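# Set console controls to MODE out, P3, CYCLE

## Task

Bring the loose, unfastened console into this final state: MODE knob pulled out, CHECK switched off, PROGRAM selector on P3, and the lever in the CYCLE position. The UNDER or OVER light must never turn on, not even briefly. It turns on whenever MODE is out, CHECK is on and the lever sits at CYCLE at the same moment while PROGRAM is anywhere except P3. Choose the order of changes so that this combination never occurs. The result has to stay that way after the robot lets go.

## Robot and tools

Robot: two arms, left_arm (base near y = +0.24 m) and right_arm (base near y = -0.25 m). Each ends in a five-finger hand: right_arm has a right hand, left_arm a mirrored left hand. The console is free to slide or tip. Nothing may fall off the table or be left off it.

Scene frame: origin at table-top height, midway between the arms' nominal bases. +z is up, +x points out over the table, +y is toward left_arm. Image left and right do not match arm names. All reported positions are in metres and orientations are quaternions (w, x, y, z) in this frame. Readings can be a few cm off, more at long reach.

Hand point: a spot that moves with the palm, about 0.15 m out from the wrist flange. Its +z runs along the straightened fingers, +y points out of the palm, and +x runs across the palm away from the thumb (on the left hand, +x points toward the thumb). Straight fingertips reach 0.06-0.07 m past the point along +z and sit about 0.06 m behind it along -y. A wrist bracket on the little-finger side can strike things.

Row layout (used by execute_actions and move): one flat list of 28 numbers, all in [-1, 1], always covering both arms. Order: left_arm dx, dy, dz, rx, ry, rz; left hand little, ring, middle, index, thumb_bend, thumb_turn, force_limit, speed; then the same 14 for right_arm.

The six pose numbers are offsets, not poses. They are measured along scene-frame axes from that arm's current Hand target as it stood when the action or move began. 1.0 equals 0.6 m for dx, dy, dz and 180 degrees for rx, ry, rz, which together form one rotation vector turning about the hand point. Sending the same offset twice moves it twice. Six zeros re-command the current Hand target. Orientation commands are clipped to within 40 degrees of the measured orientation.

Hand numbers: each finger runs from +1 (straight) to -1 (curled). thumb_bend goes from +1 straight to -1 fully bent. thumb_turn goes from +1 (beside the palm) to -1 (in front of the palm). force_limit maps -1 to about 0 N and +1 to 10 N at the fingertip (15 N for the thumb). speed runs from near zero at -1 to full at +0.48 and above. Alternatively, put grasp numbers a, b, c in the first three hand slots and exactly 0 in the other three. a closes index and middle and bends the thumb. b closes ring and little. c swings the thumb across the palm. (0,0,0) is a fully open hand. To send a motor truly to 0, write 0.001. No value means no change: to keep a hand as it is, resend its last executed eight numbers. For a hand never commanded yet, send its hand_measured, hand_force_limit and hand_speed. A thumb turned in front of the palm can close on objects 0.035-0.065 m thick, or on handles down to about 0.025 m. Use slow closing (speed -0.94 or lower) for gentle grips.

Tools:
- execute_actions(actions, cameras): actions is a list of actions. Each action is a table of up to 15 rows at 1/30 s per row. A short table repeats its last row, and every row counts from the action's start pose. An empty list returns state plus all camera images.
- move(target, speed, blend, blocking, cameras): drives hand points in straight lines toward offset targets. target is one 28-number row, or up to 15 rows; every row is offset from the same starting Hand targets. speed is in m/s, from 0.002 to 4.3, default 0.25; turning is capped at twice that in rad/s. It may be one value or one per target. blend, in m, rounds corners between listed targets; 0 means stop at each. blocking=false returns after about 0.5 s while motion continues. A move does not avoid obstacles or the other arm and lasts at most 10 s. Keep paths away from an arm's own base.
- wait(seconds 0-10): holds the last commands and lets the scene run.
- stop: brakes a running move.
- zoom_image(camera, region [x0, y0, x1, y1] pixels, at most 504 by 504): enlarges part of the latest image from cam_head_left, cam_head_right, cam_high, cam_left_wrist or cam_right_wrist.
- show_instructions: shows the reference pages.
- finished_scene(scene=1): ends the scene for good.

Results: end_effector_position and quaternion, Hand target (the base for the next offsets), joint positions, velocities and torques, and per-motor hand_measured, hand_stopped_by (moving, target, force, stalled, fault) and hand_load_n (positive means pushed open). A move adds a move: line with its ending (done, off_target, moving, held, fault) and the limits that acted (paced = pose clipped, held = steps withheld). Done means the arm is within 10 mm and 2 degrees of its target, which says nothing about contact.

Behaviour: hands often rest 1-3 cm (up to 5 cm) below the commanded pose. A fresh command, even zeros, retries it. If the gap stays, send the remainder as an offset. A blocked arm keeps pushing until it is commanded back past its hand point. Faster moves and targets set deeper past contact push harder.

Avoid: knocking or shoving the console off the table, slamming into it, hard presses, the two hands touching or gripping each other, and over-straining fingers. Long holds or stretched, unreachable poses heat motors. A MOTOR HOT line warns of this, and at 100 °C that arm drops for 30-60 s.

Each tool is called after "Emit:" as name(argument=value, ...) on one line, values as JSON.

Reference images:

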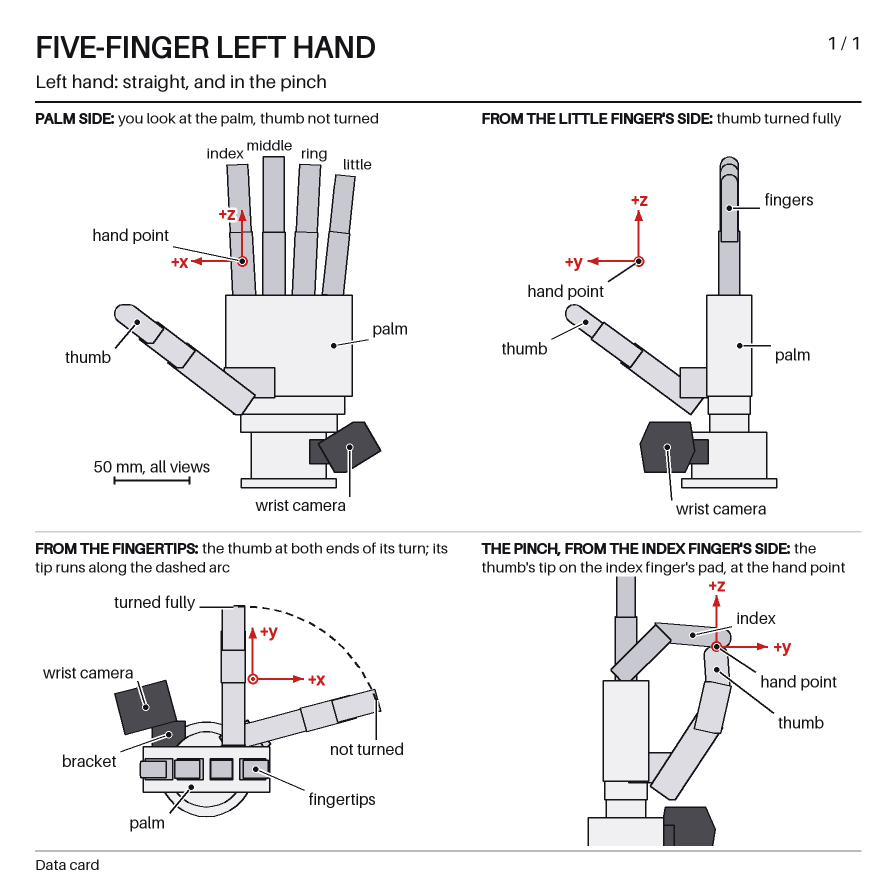

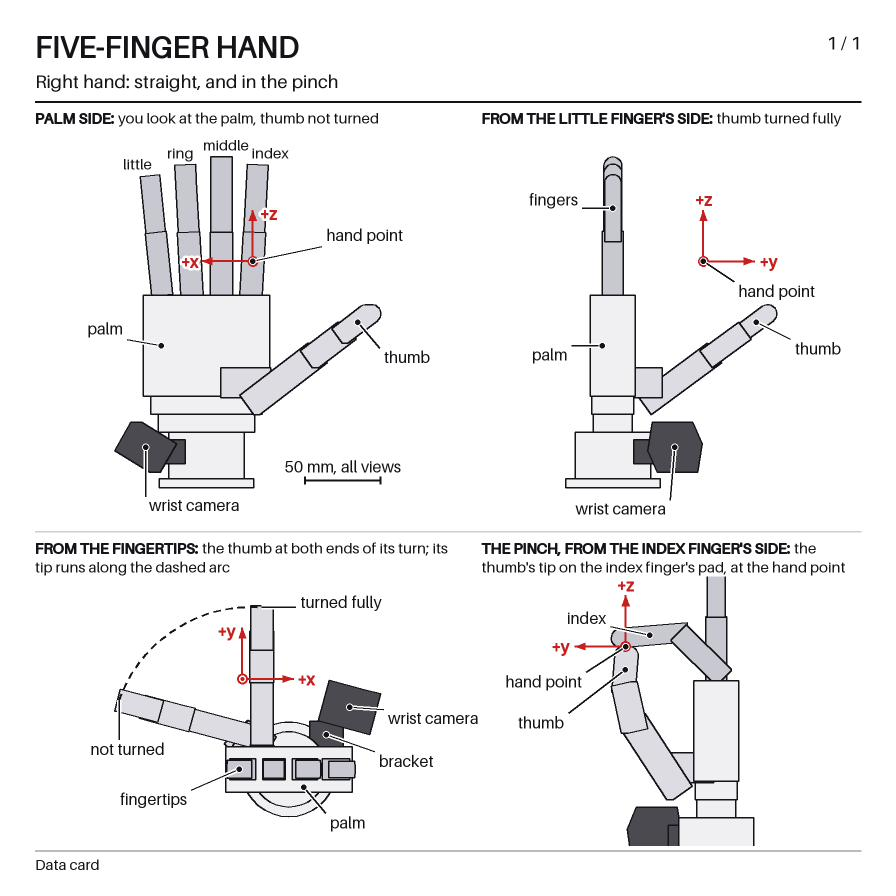

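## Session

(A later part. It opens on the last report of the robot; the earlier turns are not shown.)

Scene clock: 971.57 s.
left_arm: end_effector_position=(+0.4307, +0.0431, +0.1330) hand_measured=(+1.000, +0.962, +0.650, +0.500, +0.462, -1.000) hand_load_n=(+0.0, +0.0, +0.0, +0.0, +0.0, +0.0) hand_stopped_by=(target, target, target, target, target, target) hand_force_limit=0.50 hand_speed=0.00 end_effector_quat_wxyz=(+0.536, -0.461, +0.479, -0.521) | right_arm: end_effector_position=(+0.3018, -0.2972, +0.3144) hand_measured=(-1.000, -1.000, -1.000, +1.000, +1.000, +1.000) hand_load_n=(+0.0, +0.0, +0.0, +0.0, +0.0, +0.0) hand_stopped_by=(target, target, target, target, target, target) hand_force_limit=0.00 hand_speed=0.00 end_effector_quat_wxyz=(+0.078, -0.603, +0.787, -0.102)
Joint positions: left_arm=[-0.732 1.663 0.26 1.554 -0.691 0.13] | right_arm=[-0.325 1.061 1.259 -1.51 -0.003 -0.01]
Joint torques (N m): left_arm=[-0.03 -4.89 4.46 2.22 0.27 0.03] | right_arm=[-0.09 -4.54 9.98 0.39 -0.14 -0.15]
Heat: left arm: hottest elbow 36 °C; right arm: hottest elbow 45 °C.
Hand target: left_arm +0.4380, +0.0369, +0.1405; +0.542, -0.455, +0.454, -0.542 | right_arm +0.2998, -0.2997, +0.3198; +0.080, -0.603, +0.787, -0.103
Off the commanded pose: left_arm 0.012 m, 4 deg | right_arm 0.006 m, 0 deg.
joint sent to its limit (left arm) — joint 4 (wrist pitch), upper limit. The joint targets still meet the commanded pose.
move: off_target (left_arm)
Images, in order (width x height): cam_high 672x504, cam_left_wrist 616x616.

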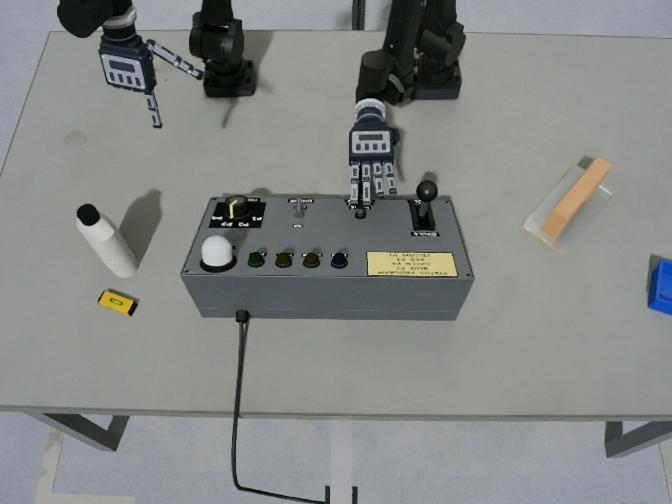

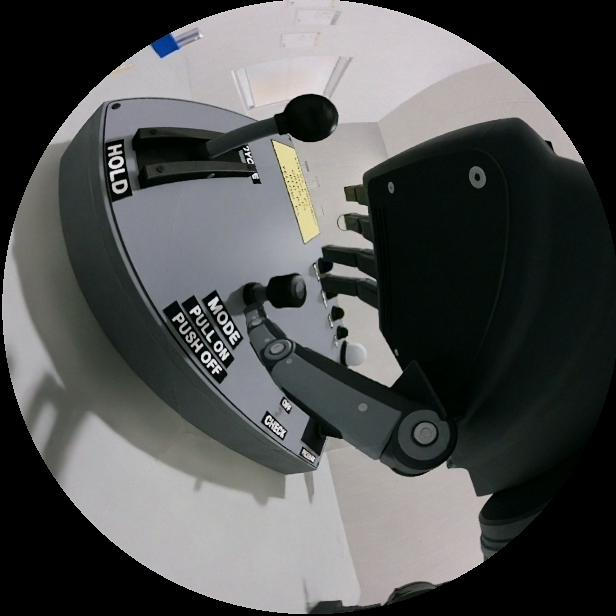

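Emit:
move(target=[[0.005,0,0.017,0,0,0, 1,0.9625,0.65,0.5,0.4625,-1, 0.5,0, 0,0,0,0,0,0, -1,-1,-1,1,1,1, 0,0]], speed=0.06, cameras=["cam_high","cam_left_wrist"])

Emit:
zoom_image(camera="cam_left_wrist", region=[200, 260, 320, 360])

Scene clock: 978.50 s.
left_arm: end_effector_position=(+0.4322, +0.0406, +0.1348) hand_measured=(+1.000, +0.962, +0.650, +0.500, +0.462, -1.000) hand_load_n=(-0.5, +0.0, +0.0, +0.0, +0.0, +0.0) hand_stopped_by=(target, target, target, target, target, target) hand_force_limit=0.50 hand_speed=0.00 end_effector_quat_wxyz=(+0.535, -0.460, +0.478, -0.524) | right_arm: end_effector_position=(+0.3018, -0.2972, +0.3144) hand_measured=(-1.000, -1.000, -1.000, +1.000, +1.000, +1.000) hand_load_n=(+0.0, +0.0, +0.0, +0.0, +0.0, +0.0) hand_stopped_by=(target, target, target, target, target, target) hand_force_limit=0.00 hand_speed=0.00 end_effector_quat_wxyz=(+0.078, -0.603, +0.787, -0.102)
Joint positions: left_arm=[-0.732 1.663 0.266 1.554 -0.685 0.129] | right_arm=[-0.325 1.061 1.259 -1.51 -0.003 -0.01]
Joint torques (N m): left_arm=[0.91 -6.36 4.72 2.14 0.22 0.07] | right_arm=[-0.15 -4.66 10.02 0.28 -0.14 -0.15]
Heat: left arm: hottest elbow 36 °C; right arm: hottest elbow 45 °C.
Hand target: left_arm +0.4410, +0.0369, +0.1506; +0.542, -0.455, +0.454, -0.542 | right_arm +0.2998, -0.2997, +0.3198; +0.080, -0.603, +0.787, -0.103
Off the commanded pose: left_arm 0.019 m, 4 deg | right_arm 0.006 m, 0 deg.
joint sent to its limit (left arm) — joint 4 (wrist pitch), upper limit. The joint targets still meet the commanded pose.
move: off_target (left_arm)
Images, in order (width x height): cam_high 672x504, cam_left_wrist 616x616.

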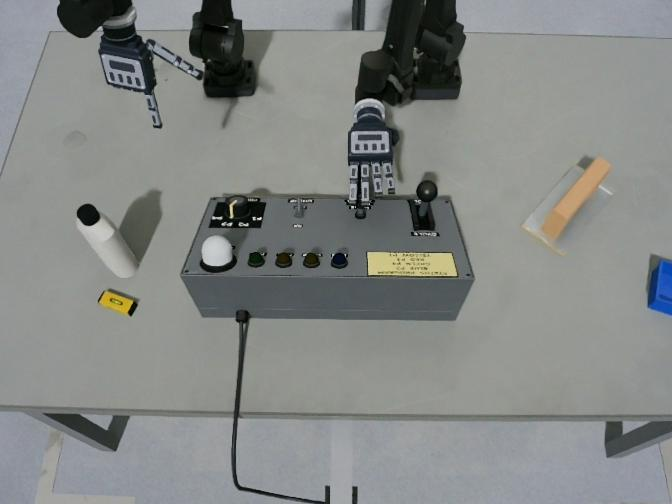

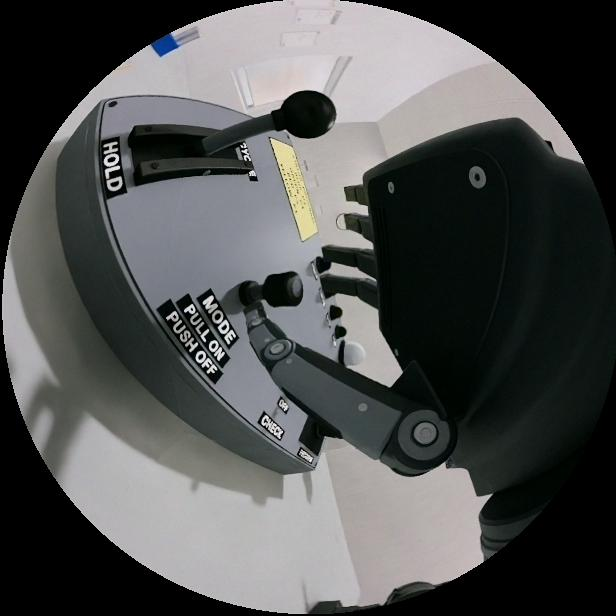

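Scaled by 4.200 from the camera's 616x616 image, which has a finer 880x880 frame.

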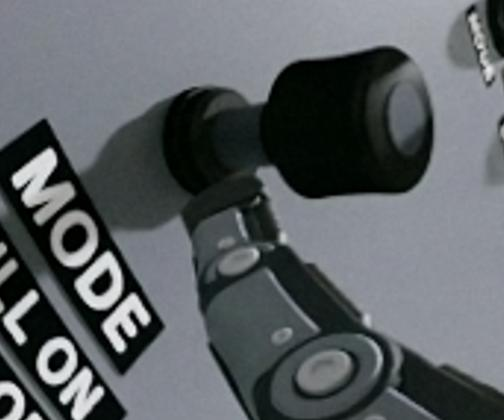

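Emit:
move(target=[[0.012,0,0.006,0,0,0, 1,0.9625,0.65,0.5,0.4625,-1, 0.5,0, 0,0,0,0,0,0, -1,-1,-1,1,1,1, 0,0]], speed=0.06, cameras=["cam_high","cam_left_wrist"])

Emit:
zoom_image(camera="cam_left_wrist", region=[200, 260, 320, 360])

Scene clock: 983.53 s.
left_arm: end_effector_position=(+0.4369, +0.0359, +0.1394) hand_measured=(+1.000, +0.962, +0.650, +0.500, +0.462, -1.000) hand_load_n=(+0.0, +0.0, +0.0, +0.0, +0.0, +0.0) hand_stopped_by=(target, target, target, target, target, target) hand_force_limit=0.50 hand_speed=0.00 end_effector_quat_wxyz=(+0.533, -0.456, +0.475, -0.531) | right_arm: end_effector_position=(+0.3018, -0.2972, +0.3144) hand_measured=(-1.000, -1.000, -1.000, +1.000, +1.000, +1.000) hand_load_n=(+0.0, +0.5, +0.0, +0.0, +0.0, +0.0) hand_stopped_by=(target, target, target, target, target, target) hand_force_limit=0.00 hand_speed=0.00 end_effector_quat_wxyz=(+0.078, -0.603, +0.787, -0.102)
Joint positions: left_arm=[-0.728 1.663 0.28 1.554 -0.67 0.129] | right_arm=[-0.325 1.061 1.259 -1.51 -0.003 -0.01]
Joint torques (N m): left_arm=[1.79 -5.77 4.96 2.06 0.24 0.13] | right_arm=[-0.21 -4.6 10 0.38 -0.11 -0.13]
Heat: left arm: hottest elbow 36 °C; right arm: hottest elbow 45 °C.
Hand target: left_arm +0.4482, +0.0369, +0.1543; +0.542, -0.455, +0.454, -0.542 | right_arm +0.2998, -0.2997, +0.3198; +0.080, -0.603, +0.787, -0.103
Off the commanded pose: left_arm 0.019 m, 3 deg | right_arm 0.006 m, 0 deg.
joint sent to its limit (left arm) — joint 4 (wrist pitch), upper limit. The joint targets still meet the commanded pose.
move: off_target (left_arm)
Images, in order (width x height): cam_high 672x504, cam_left_wrist 616x616.

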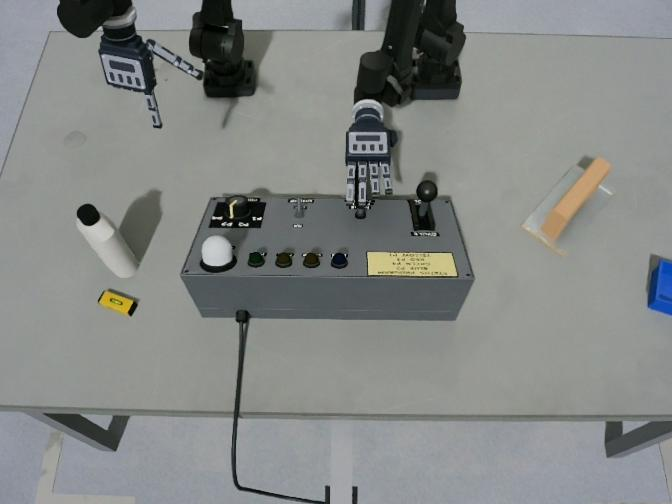

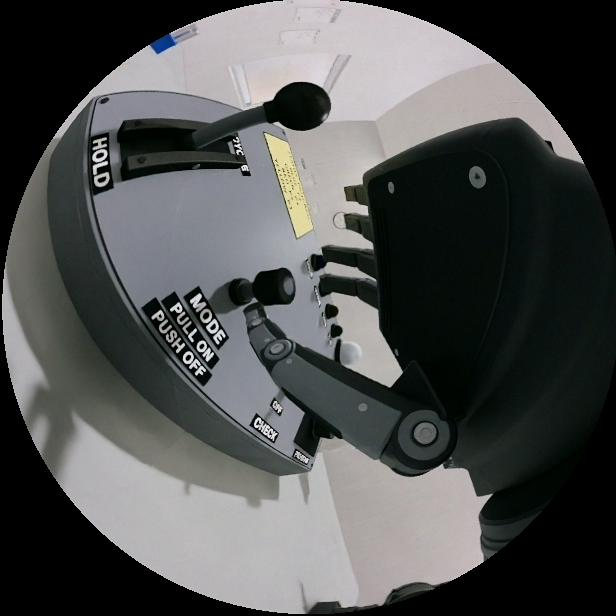

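Scaled by 4.200 from the camera's 616x616 image, which has a finer 880x880 frame.

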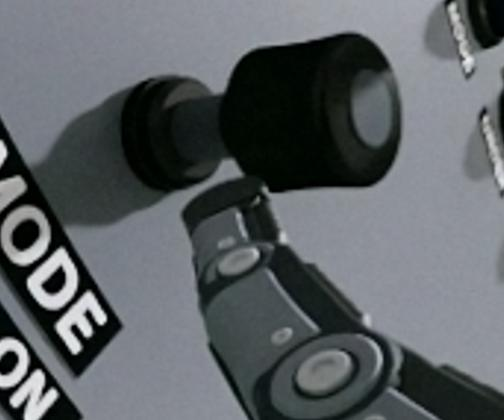

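Emit:
move(target=[[0.020,0.013,0.0,0,0,0, 1,0.9625,0.65,0.5,0.4625,-1, 0.5,0, 0,0,0,0,0,0, -1,-1,-1,1,1,1, 0,0]], speed=0.06, cameras=["cam_high","cam_left_wrist"])

Emit:
zoom_image(camera="cam_left_wrist", region=[200, 260, 320, 360])

Emit:
zoom_image(camera="cam_high", region=[330, 140, 450, 240])

Scene clock: 989.93 s.
left_arm: end_effector_position=(+0.4470, +0.0420, +0.1431) hand_measured=(+1.000, +0.962, +0.650, +0.500, +0.462, -1.000) hand_load_n=(+0.0, -0.5, +0.0, +0.0, +1.5, +0.0) hand_stopped_by=(target, target, target, target, target, target) hand_force_limit=0.50 hand_speed=0.00 end_effector_quat_wxyz=(+0.535, -0.451, +0.473, -0.535) | right_arm: end_effector_position=(+0.3018, -0.2972, +0.3144) hand_measured=(-1.000, -1.000, -1.000, +1.000, +1.000, +1.000) hand_load_n=(+0.0, +0.0, +0.0, +0.0, +0.0, +0.0) hand_stopped_by=(target, target, target, target, target, target) hand_force_limit=0.00 hand_speed=0.00 end_effector_quat_wxyz=(+0.078, -0.603, +0.787, -0.102)
Joint positions: left_arm=[-0.685 1.663 0.289 1.554 -0.623 0.129] | right_arm=[-0.325 1.061 1.259 -1.51 -0.003 -0.01]
Joint torques (N m): left_arm=[2.2 -4.78 5.24 2.14 0.23 0.04] | right_arm=[-0.15 -4.66 9.95 0.32 -0.11 -0.13]
Heat: left arm: hottest elbow 37 °C; right arm: hottest elbow 45 °C.
Hand target: left_arm +0.4602, +0.0447, +0.1543; +0.542, -0.455, +0.454, -0.542 | right_arm +0.2998, -0.2997, +0.3198; +0.080, -0.603, +0.787, -0.103
Off the commanded pose: left_arm 0.018 m, 3 deg | right_arm 0.006 m, 0 deg.
move: off_target (left_arm)
Images, in order (width x height): cam_high 672x504, cam_left_wrist 616x616.

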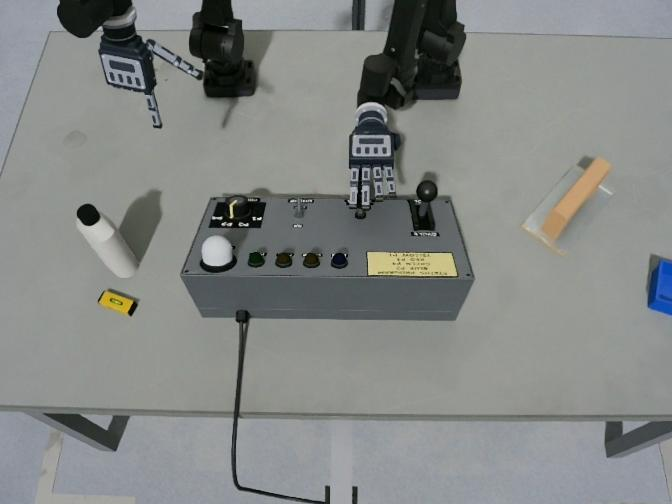

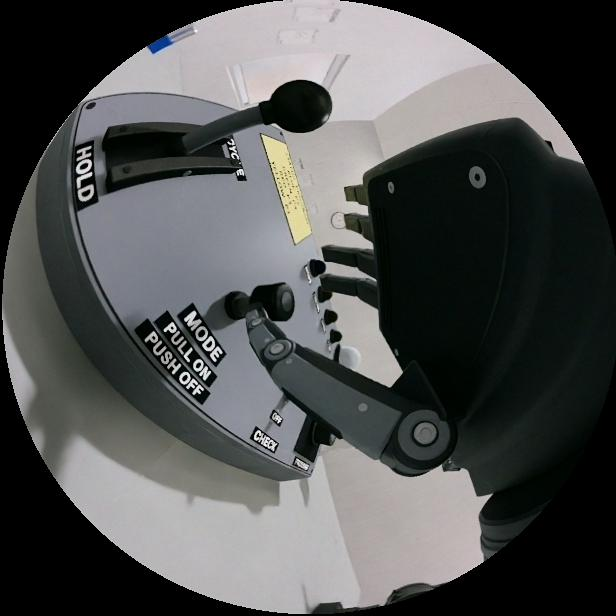

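Scaled by 4.200 from the camera's 616x616 image, which has a finer 880x880 frame.

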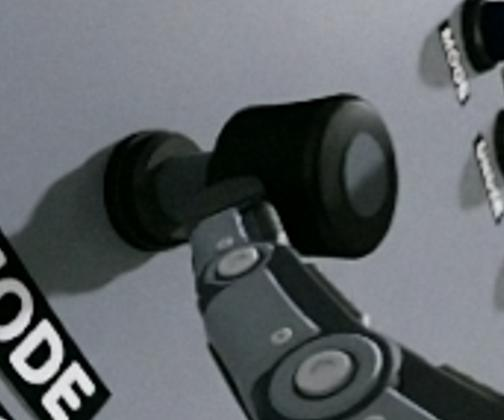

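Scaled by 4.200.

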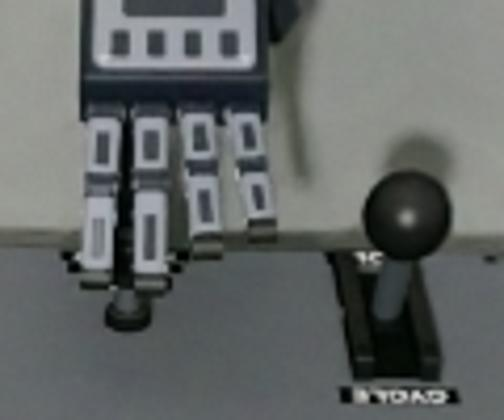

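Emit:
move(target=[[0,0,0.0,0,0,0, 1,0.9625,0.65,0.5,0.575,-1, 0.5,0, 0,0,0,0,0,0, -1,-1,-1,1,1,1, 0,0],[0.012,0,0.0,0,0,0, 1,0.9625,0.65,0.5,0.575,-1, 0.5,0, 0,0,0,0,0,0, -1,-1,-1,1,1,1, 0,0]], speed=0.06, cameras=["cam_high","cam_left_wrist"])

Emit:
zoom_image(camera="cam_left_wrist", region=[200, 260, 320, 360])

Emit:
zoom_image(camera="cam_high", region=[330, 140, 450, 240])

Scene clock: 1004.57 s.
left_arm: end_effector_position=(+0.4515, +0.0433, +0.1458) hand_measured=(+1.000, +0.962, +0.650, +0.500, +0.576, -1.000) hand_load_n=(+0.0, +0.0, +0.0, -0.5, +2.0, -0.5) hand_stopped_by=(target, target, target, target, target, target) hand_force_limit=0.50 hand_speed=0.00 end_effector_quat_wxyz=(+0.536, -0.450, +0.471, -0.537) | right_arm: end_effector_position=(+0.3018, -0.2972, +0.3144) hand_measured=(-1.000, -1.000, -1.000, +1.000, +1.000, +1.000) hand_load_n=(+0.0, +0.0, +0.0, +0.0, +0.0, +0.0) hand_stopped_by=(target, target, target, target, target, target) hand_force_limit=0.00 hand_speed=0.00 end_effector_quat_wxyz=(+0.078, -0.603, +0.787, -0.102)
Joint positions: left_arm=[-0.671 1.663 0.296 1.554 -0.609 0.129] | right_arm=[-0.325 1.061 1.259 -1.51 -0.003 -0.01]
Joint torques (N m): left_arm=[1.32 -4.78 6.01 1.4 0.29 0] | right_arm=[-0.15 -4.42 10.03 0.29 -0.12 -0.13]
Heat: left arm: hottest elbow 37 °C; right arm: hottest elbow 45 °C.
Hand target: left_arm +0.4674, +0.0447, +0.1543; +0.542, -0.455, +0.454, -0.542 | right_arm +0.2998, -0.2997, +0.3198; +0.080, -0.603, +0.787, -0.103
Off the commanded pose: left_arm 0.018 m, 2 deg | right_arm 0.006 m, 0 deg.
move: off_target (left_arm)
Images, in order (width x height): cam_high 672x504, cam_left_wrist 616x616.

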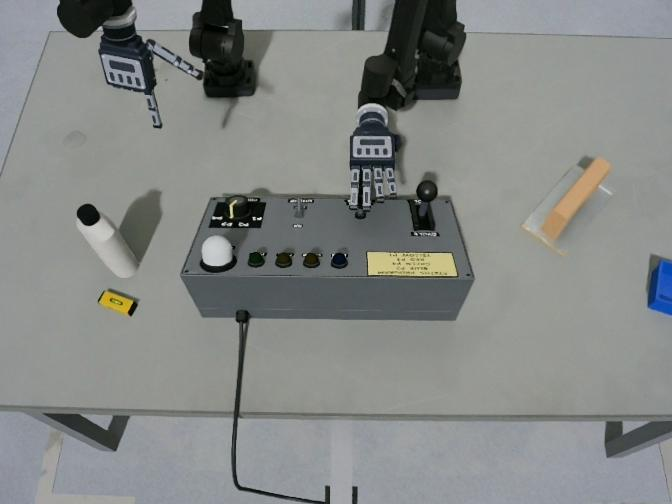

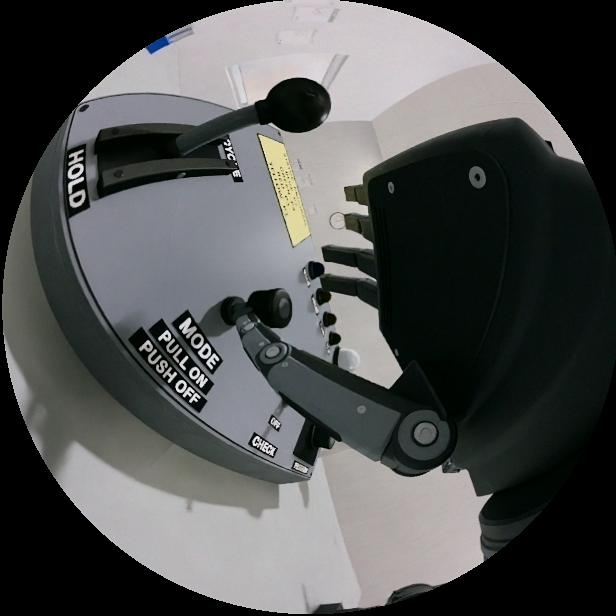

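Scaled by 4.200 from the camera's 616x616 image, which has a finer 880x880 frame.

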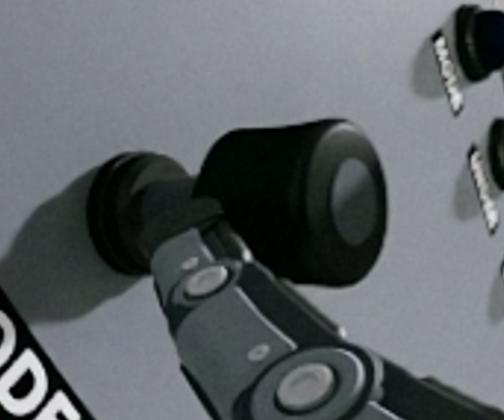

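Scaled by 4.200.

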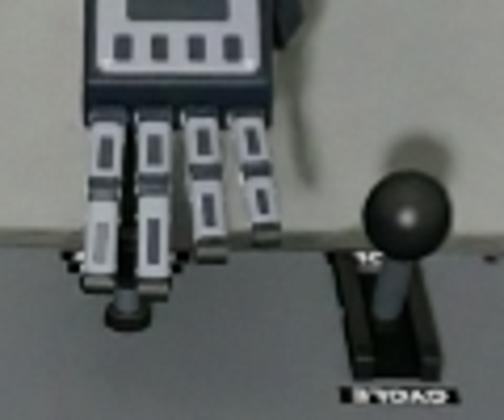

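Emit:
move(target=[[0.012,0,-0.002,0,0,0, 1,0.9625,0.65,0.5,0.575,-1, 0.5,0, 0,0,0,0,0,0, -1,-1,-1,1,1,1, 0,0]], speed=0.06, cameras=["cam_high","cam_left_wrist"])

Emit:
zoom_image(camera="cam_left_wrist", region=[200, 260, 320, 360])

Emit:
zoom_image(camera="cam_high", region=[330, 140, 450, 240])

Scene clock: 1015.77 s.
left_arm: end_effector_position=(+0.4547, +0.0437, +0.1409) hand_measured=(+1.000, +0.962, +0.650, +0.500, +0.576, -1.000) hand_load_n=(+0.0, +0.0, +0.0, +0.0, +3.0, +0.5) hand_stopped_by=(target, target, target, target, target, target) hand_force_limit=0.50 hand_speed=0.00 end_effector_quat_wxyz=(+0.535, -0.448, +0.476, -0.534) | right_arm: end_effector_position=(+0.3018, -0.2972, +0.3144) hand_measured=(-1.000, -1.000, -1.000, +1.000, +1.000, +1.000) hand_load_n=(+0.0, +0.0, +0.0, +0.0, +0.0, +0.0) hand_stopped_by=(target, target, target, target, target, target) hand_force_limit=0.00 hand_speed=0.00 end_effector_quat_wxyz=(+0.078, -0.603, +0.787, -0.102)
Joint positions: left_arm=[-0.66 1.677 0.302 1.55 -0.593 0.129] | right_arm=[-0.325 1.061 1.259 -1.51 -0.003 -0.01]
Joint torques (N m): left_arm=[1.9 -5.95 6.69 1.52 0.19 -0.03] | right_arm=[-0.03 -4.48 10.04 0.38 -0.11 -0.14]
Heat: left arm: hottest elbow 37 °C; right arm: hottest elbow 45 °C.
Hand target: left_arm +0.4746, +0.0447, +0.1530; +0.542, -0.455, +0.454, -0.542 | right_arm +0.2998, -0.2997, +0.3198; +0.080, -0.603, +0.787, -0.103
Off the commanded pose: left_arm 0.023 m, 3 deg | right_arm 0.006 m, 0 deg.
move: off_target (left_arm)
Images, in order (width x height): cam_high 672x504, cam_left_wrist 616x616.

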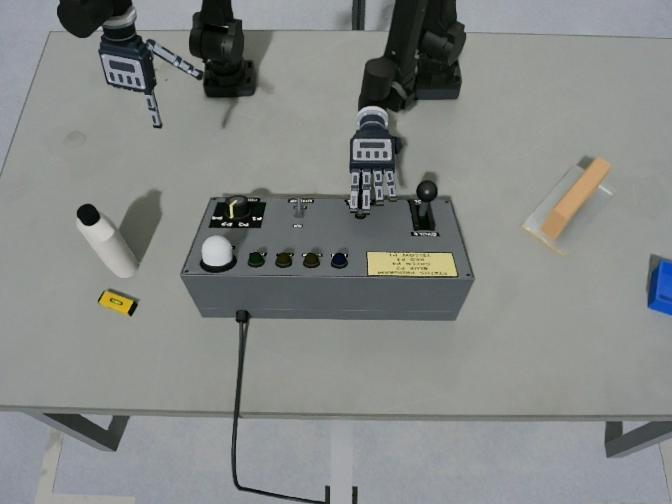

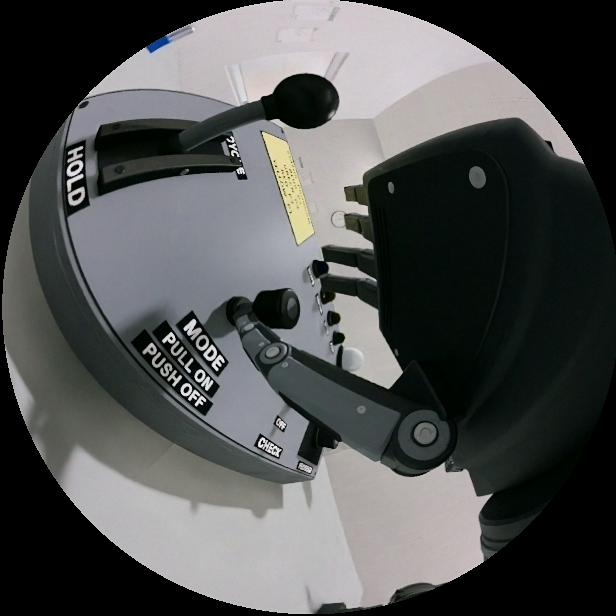

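Scaled by 4.200 from the camera's 616x616 image, which has a finer 880x880 frame.

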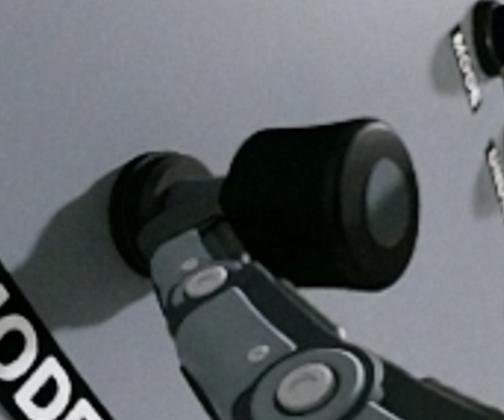

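Scaled by 4.200.

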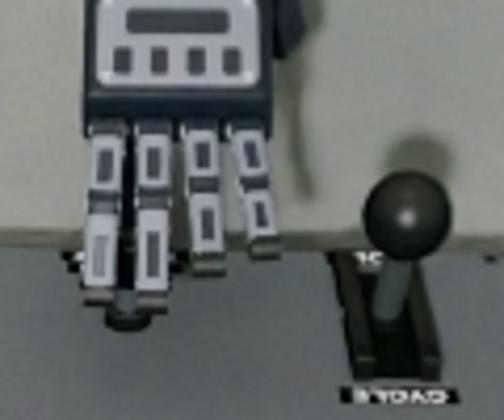

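Emit:
move(target=[0,0,0,0,0,0, 1,0.89,-0.25,-0.4,0.575,-1, 0.4,-0.8, 0,0,0,0,0,0, -1,-1,-1,1,1,1, 0,0], cameras=["cam_high","cam_left_wrist","cam_head_left"])

Scene clock: 1038.70 s.
left_arm: end_effector_position=(+0.4595, +0.0447, +0.1387) hand_measured=(+1.000, +0.890, -0.180, -0.200, +0.578, -1.000) hand_load_n=(+0.0, +0.0, +2.5, +2.0, +7.5, +1.0) hand_stopped_by=(target, target, force, force, target, target) hand_force_limit=0.40 hand_speed=-0.80 end_effector_quat_wxyz=(+0.537, -0.450, +0.477, -0.531) | right_arm: end_effector_position=(+0.3018, -0.2972, +0.3144) hand_measured=(-1.000, -1.000, -1.000, +1.000, +1.000, +1.000) hand_load_n=(+0.0, +0.0, +0.0, +0.0, -0.5, +0.0) hand_stopped_by=(target, target, target, target, target, target) hand_force_limit=0.00 hand_speed=0.00 end_effector_quat_wxyz=(+0.078, -0.603, +0.787, -0.102)
Joint positions: left_arm=[-0.652 1.686 0.313 1.543 -0.592 0.129] | right_arm=[-0.325 1.061 1.259 -1.51 -0.003 -0.01]
Joint torques (N m): left_arm=[0.79 -5.95 6.05 1.83 0.19 0] | right_arm=[-0.38 -4.66 9.98 0.32 -0.11 -0.13]
Heat: left arm: hottest elbow 37 °C; right arm: hottest elbow 45 °C.
Hand target: left_arm +0.4746, +0.0447, +0.1529; +0.542, -0.455, +0.454, -0.542 | right_arm +0.2998, -0.2997, +0.3198; +0.080, -0.603, +0.787, -0.103
Off the commanded pose: left_arm 0.021 m, 3 deg | right_arm 0.006 m, 0 deg.
move: off_target (left_arm)
Images, in order (width x height): cam_head_left 672x504, cam_high 672x504, cam_left_wrist 616x616.

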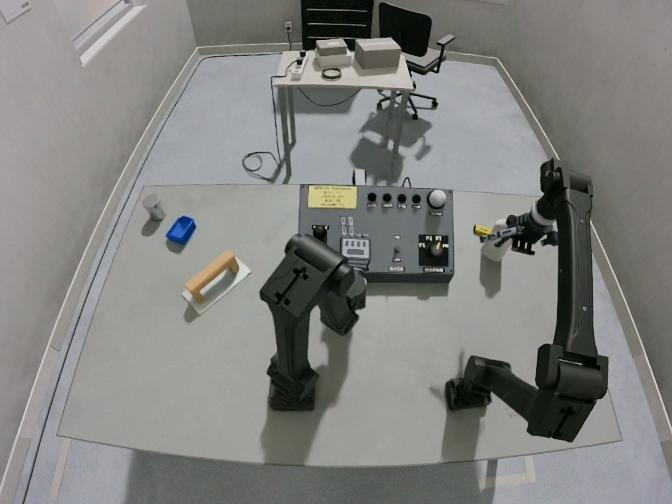

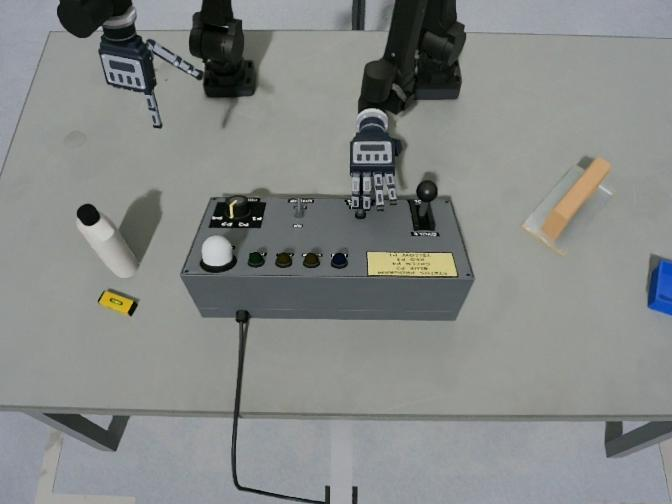

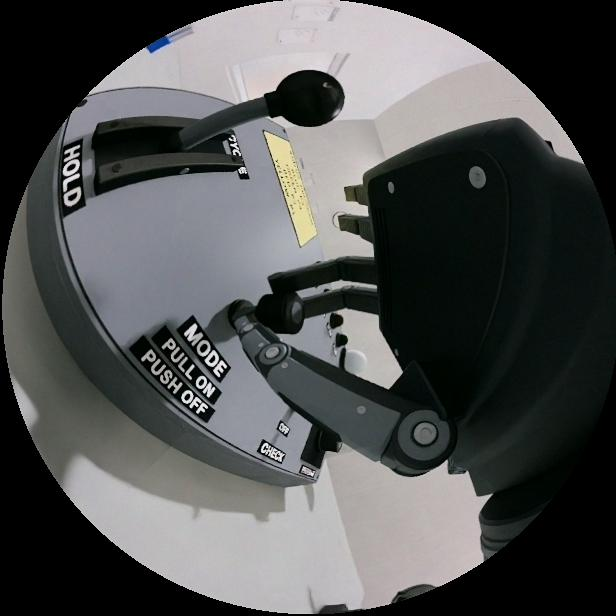

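Emit:
zoom_image(camera="cam_left_wrist", region=[180, 230, 380, 430])

Emit:
zoom_image(camera="cam_high", region=[330, 140, 450, 240])

Scaled by 2.520 from the camera's 616x616 image, which has a finer 880x880 frame.

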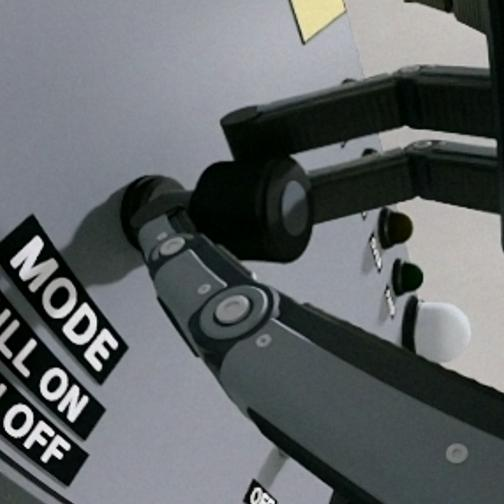

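Scaled by 4.200.

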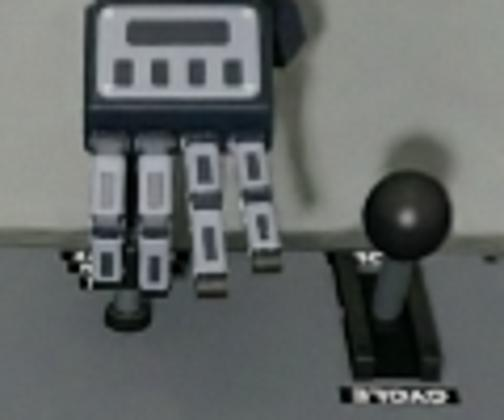

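Emit:
move(target=[-0.018,0,0.028,0,0,0, 1,0.89,-0.25,-0.4,0.575,-1, 0.4,-0.8, 0,0,0,0,0,0, -1,-1,-1,1,1,1, 0,0], speed=0.03, cameras=["cam_high","cam_left_wrist"])

Scene clock: 1060.13 s.
left_arm: end_effector_position=(+0.4592, +0.0466, +0.1396) hand_measured=(+1.000, +0.890, -0.180, -0.198, +0.578, -1.000) hand_load_n=(+0.0, +0.0, +1.5, +6.5, +10.5, +1.5) hand_stopped_by=(target, target, force, force, target, target) hand_force_limit=0.40 hand_speed=-0.80 end_effector_quat_wxyz=(+0.536, -0.455, +0.486, -0.519) | right_arm: end_effector_position=(+0.3018, -0.2972, +0.3144) hand_measured=(-1.000, -1.000, -1.000, +1.000, +1.000, +1.000) hand_load_n=(+0.0, +0.0, +0.0, +0.0, +0.0, +0.0) hand_stopped_by=(target, target, target, target, target, target) hand_force_limit=0.00 hand_speed=0.00 end_effector_quat_wxyz=(+0.078, -0.603, +0.787, -0.102)
Joint positions: left_arm=[-0.652 1.638 0.313 1.462 -0.6 0.127] | right_arm=[-0.325 1.061 1.259 -1.51 -0.003 -0.01]
Joint torques (N m): left_arm=[0.73 -9.29 4.31 2.25 -0.27 0.04] | right_arm=[-0.15 -4.48 10.13 0.29 -0.11 -0.14]
Heat: left arm: hottest elbow 38 °C; right arm: hottest elbow 45 °C.
Hand target: left_arm +0.4638, +0.0447, +0.1698; +0.542, -0.455, +0.454, -0.542 | right_arm +0.2998, -0.2997, +0.3198; +0.080, -0.603, +0.787, -0.103
Off the commanded pose: left_arm 0.031 m, 5 deg | right_arm 0.006 m, 0 deg.
move: off_target (left_arm)
Images, in order (width x height): cam_high 672x504, cam_left_wrist 616x616.

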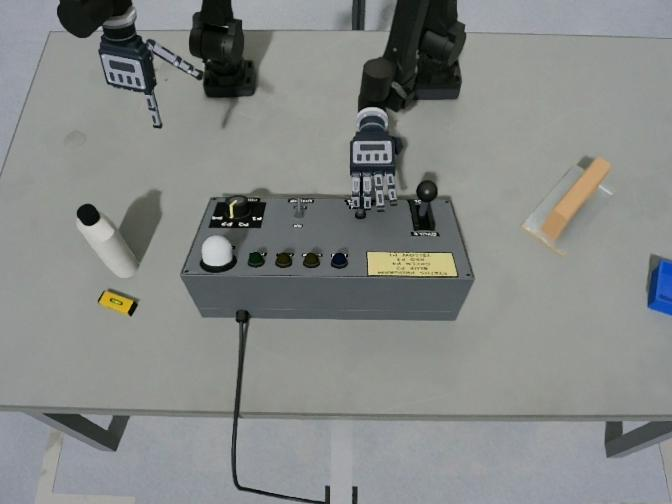

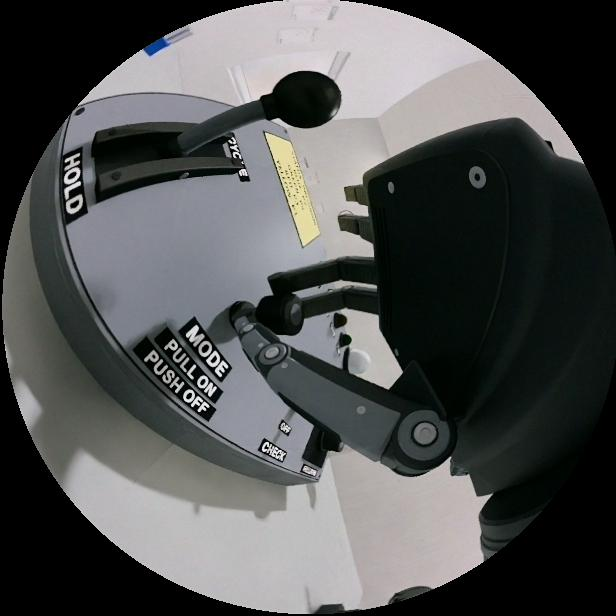

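Emit:
move(target=[-0.012,0,0.028,0,0,0, 1,0.89,-0.25,-0.4,0.575,-1, 0.4,-0.8, 0,0,0,0,0,0, -1,-1,-1,1,1,1, 0,0], speed=0.03, cameras=["cam_high","cam_left_wrist"])

Scene clock: 1067.13 s.
left_arm: end_effector_position=(+0.4549, +0.0560, +0.1755) hand_measured=(+1.000, +0.890, -0.180, -0.200, +0.576, -1.000) hand_load_n=(+0.0, +0.0, +0.0, +0.0, +0.0, +0.0) hand_stopped_by=(target, target, force, force, target, target) hand_force_limit=0.40 hand_speed=-0.80 end_effector_quat_wxyz=(+0.548, -0.458, +0.461, -0.527) | right_arm: end_effector_position=(+0.3018, -0.2972, +0.3144) hand_measured=(-1.000, -1.000, -1.000, +1.000, +1.000, +1.000) hand_load_n=(+0.0, +0.0, +0.0, +0.0, +0.0, +0.0) hand_stopped_by=(target, target, target, target, target, target) hand_force_limit=0.00 hand_speed=0.00 end_effector_quat_wxyz=(+0.078, -0.603, +0.787, -0.102)
Joint positions: left_arm=[-0.653 1.506 0.298 1.402 -0.629 0.139] | right_arm=[-0.325 1.061 1.259 -1.51 -0.003 -0.01]
Joint torques (N m): left_arm=[-0.09 -6.3 5.64 1.44 0.22 -0.03] | right_arm=[0.09 -4.66 9.99 0.29 -0.1 -0.15]
Heat: left arm: hottest elbow 38 °C; right arm: hottest elbow 45 °C.
Hand target: left_arm +0.4566, +0.0447, +0.1866; +0.542, -0.455, +0.454, -0.542 | right_arm +0.2998, -0.2997, +0.3198; +0.080, -0.603, +0.787, -0.103
Off the commanded pose: left_arm 0.016 m, 2 deg | right_arm 0.006 m, 0 deg.
move: off_target (left_arm)
Images, in order (width x height): cam_high 672x504, cam_left_wrist 616x616.

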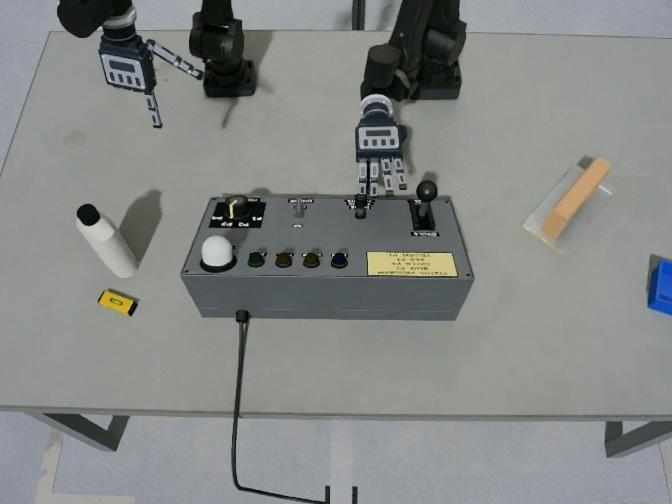

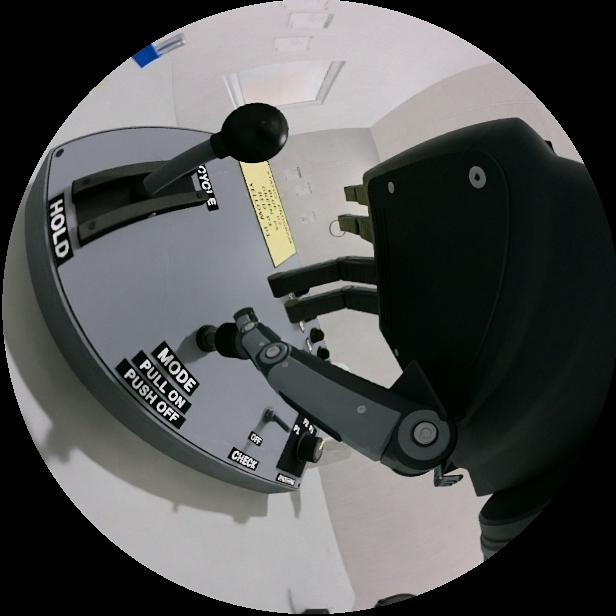

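Emit:
zoom_image(camera="cam_high", region=[330, 140, 450, 240])

Emit:
zoom_image(camera="cam_left_wrist", region=[150, 260, 350, 460])

Emit:
zoom_image(camera="cam_high", region=[180, 180, 480, 330])

Scaled by 4.200.

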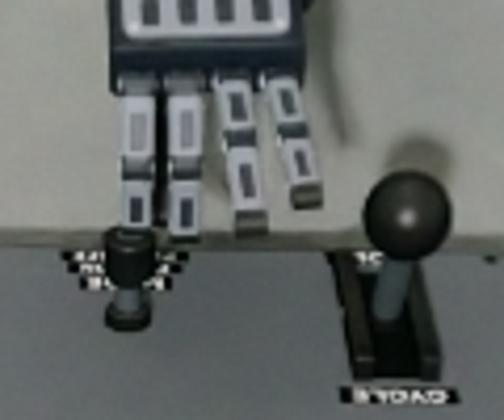

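Scaled by 2.520 from the camera's 616x616 image, which has a finer 880x880 frame.

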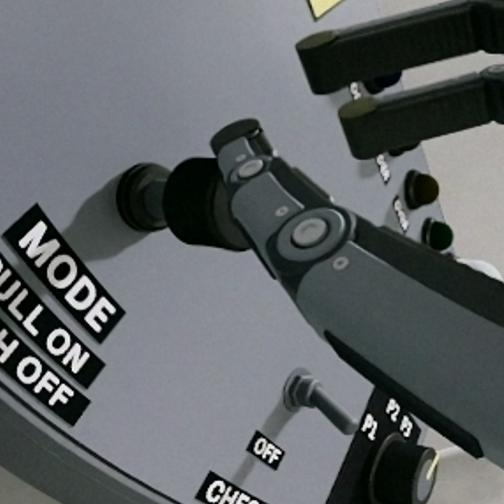

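Scaled by 1.680.

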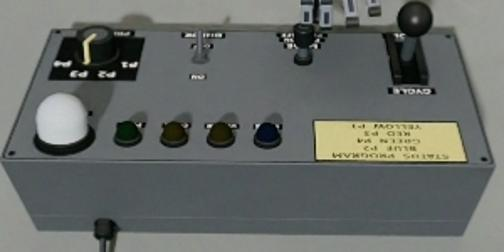

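Emit:
move(target=[[-0.0277,-0.0017,0.0307,0,0,0, 1,0.89,-0.25,-0.4,0.575,-1, 0.4,-0.8, 0,0,0,0,0,0, -1,-1,-1,1,1,1, 0,0],[-0.111,-0.0017,0.0307,0,0,0, 1,1,1,1,0.0875,-1, 0.5,0, 0,0,0,0,0,0, -1,-1,-1,1,1,1, 0,0],[-0.1027,-0.0017,-0.061,0,0,0, 1,1,1,1,0.0875,-1, 0.5,0, 0,0,0,0,0,0, -1,-1,-1,1,1,1, 0,0]], speed=0.1, cameras=["cam_high","cam_left_wrist"])

Scene clock: 1182.93 s.
left_arm: end_effector_position=(+0.3940, +0.0439, +0.1487) hand_measured=(+1.000, +1.000, +1.000, +1.000, +0.088, -1.000) hand_load_n=(+0.0, +0.0, -0.5, +0.0, +0.0, +0.0) hand_stopped_by=(target, target, target, target, target, target) hand_force_limit=0.50 hand_speed=0.00 end_effector_quat_wxyz=(+0.535, -0.461, +0.473, -0.527) | right_arm: end_effector_position=(+0.3018, -0.2972, +0.3144) hand_measured=(-1.000, -1.000, -1.000, +1.000, +1.000, +1.000) hand_load_n=(+0.0, +0.0, +0.0, +0.0, +0.0, +0.0) hand_stopped_by=(target, target, target, target, target, target) hand_force_limit=0.00 hand_speed=0.00 end_effector_quat_wxyz=(+0.078, -0.603, +0.787, -0.102)
Joint positions: left_arm=[-0.828 1.558 0.186 1.553 -0.783 0.149] | right_arm=[-0.325 1.061 1.259 -1.51 -0.003 -0.01]
Joint torques (N m): left_arm=[0.97 -3.55 2.8 2.37 0.24 0.02] | right_arm=[-0.38 -4.48 10.02 0.29 -0.11 -0.12]
Heat: left arm: hottest elbow 37 °C; right arm: hottest elbow 46 °C.
Hand target: left_arm +0.3950, +0.0436, +0.1500; +0.542, -0.455, +0.454, -0.542 | right_arm +0.2998, -0.2997, +0.3198; +0.080, -0.603, +0.787, -0.103
Off the commanded pose: left_arm 0.002 m, 3 deg | right_arm 0.006 m, 0 deg.
joint sent to its limit (left arm) — joint 4 (wrist pitch), upper limit. The joint targets still meet the commanded pose.
move: off_target (left_arm)
Images, in order (width x height): cam_high 672x504, cam_left_wrist 616x616.

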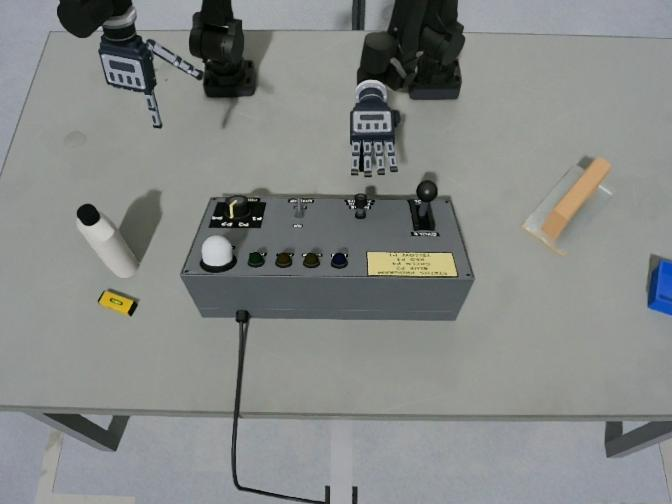

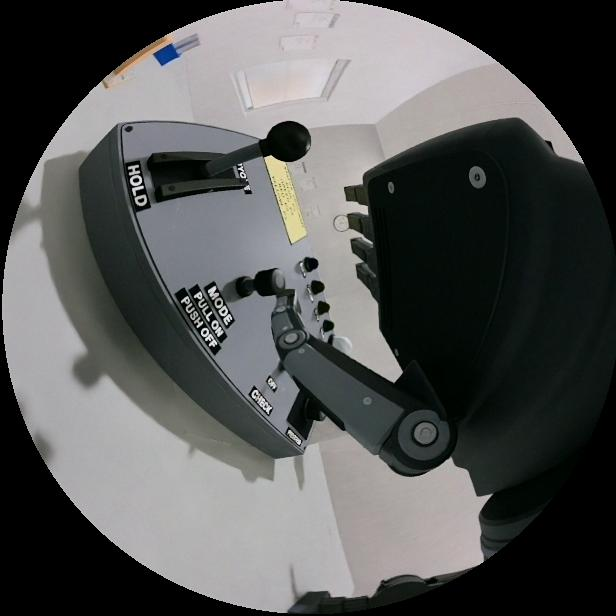

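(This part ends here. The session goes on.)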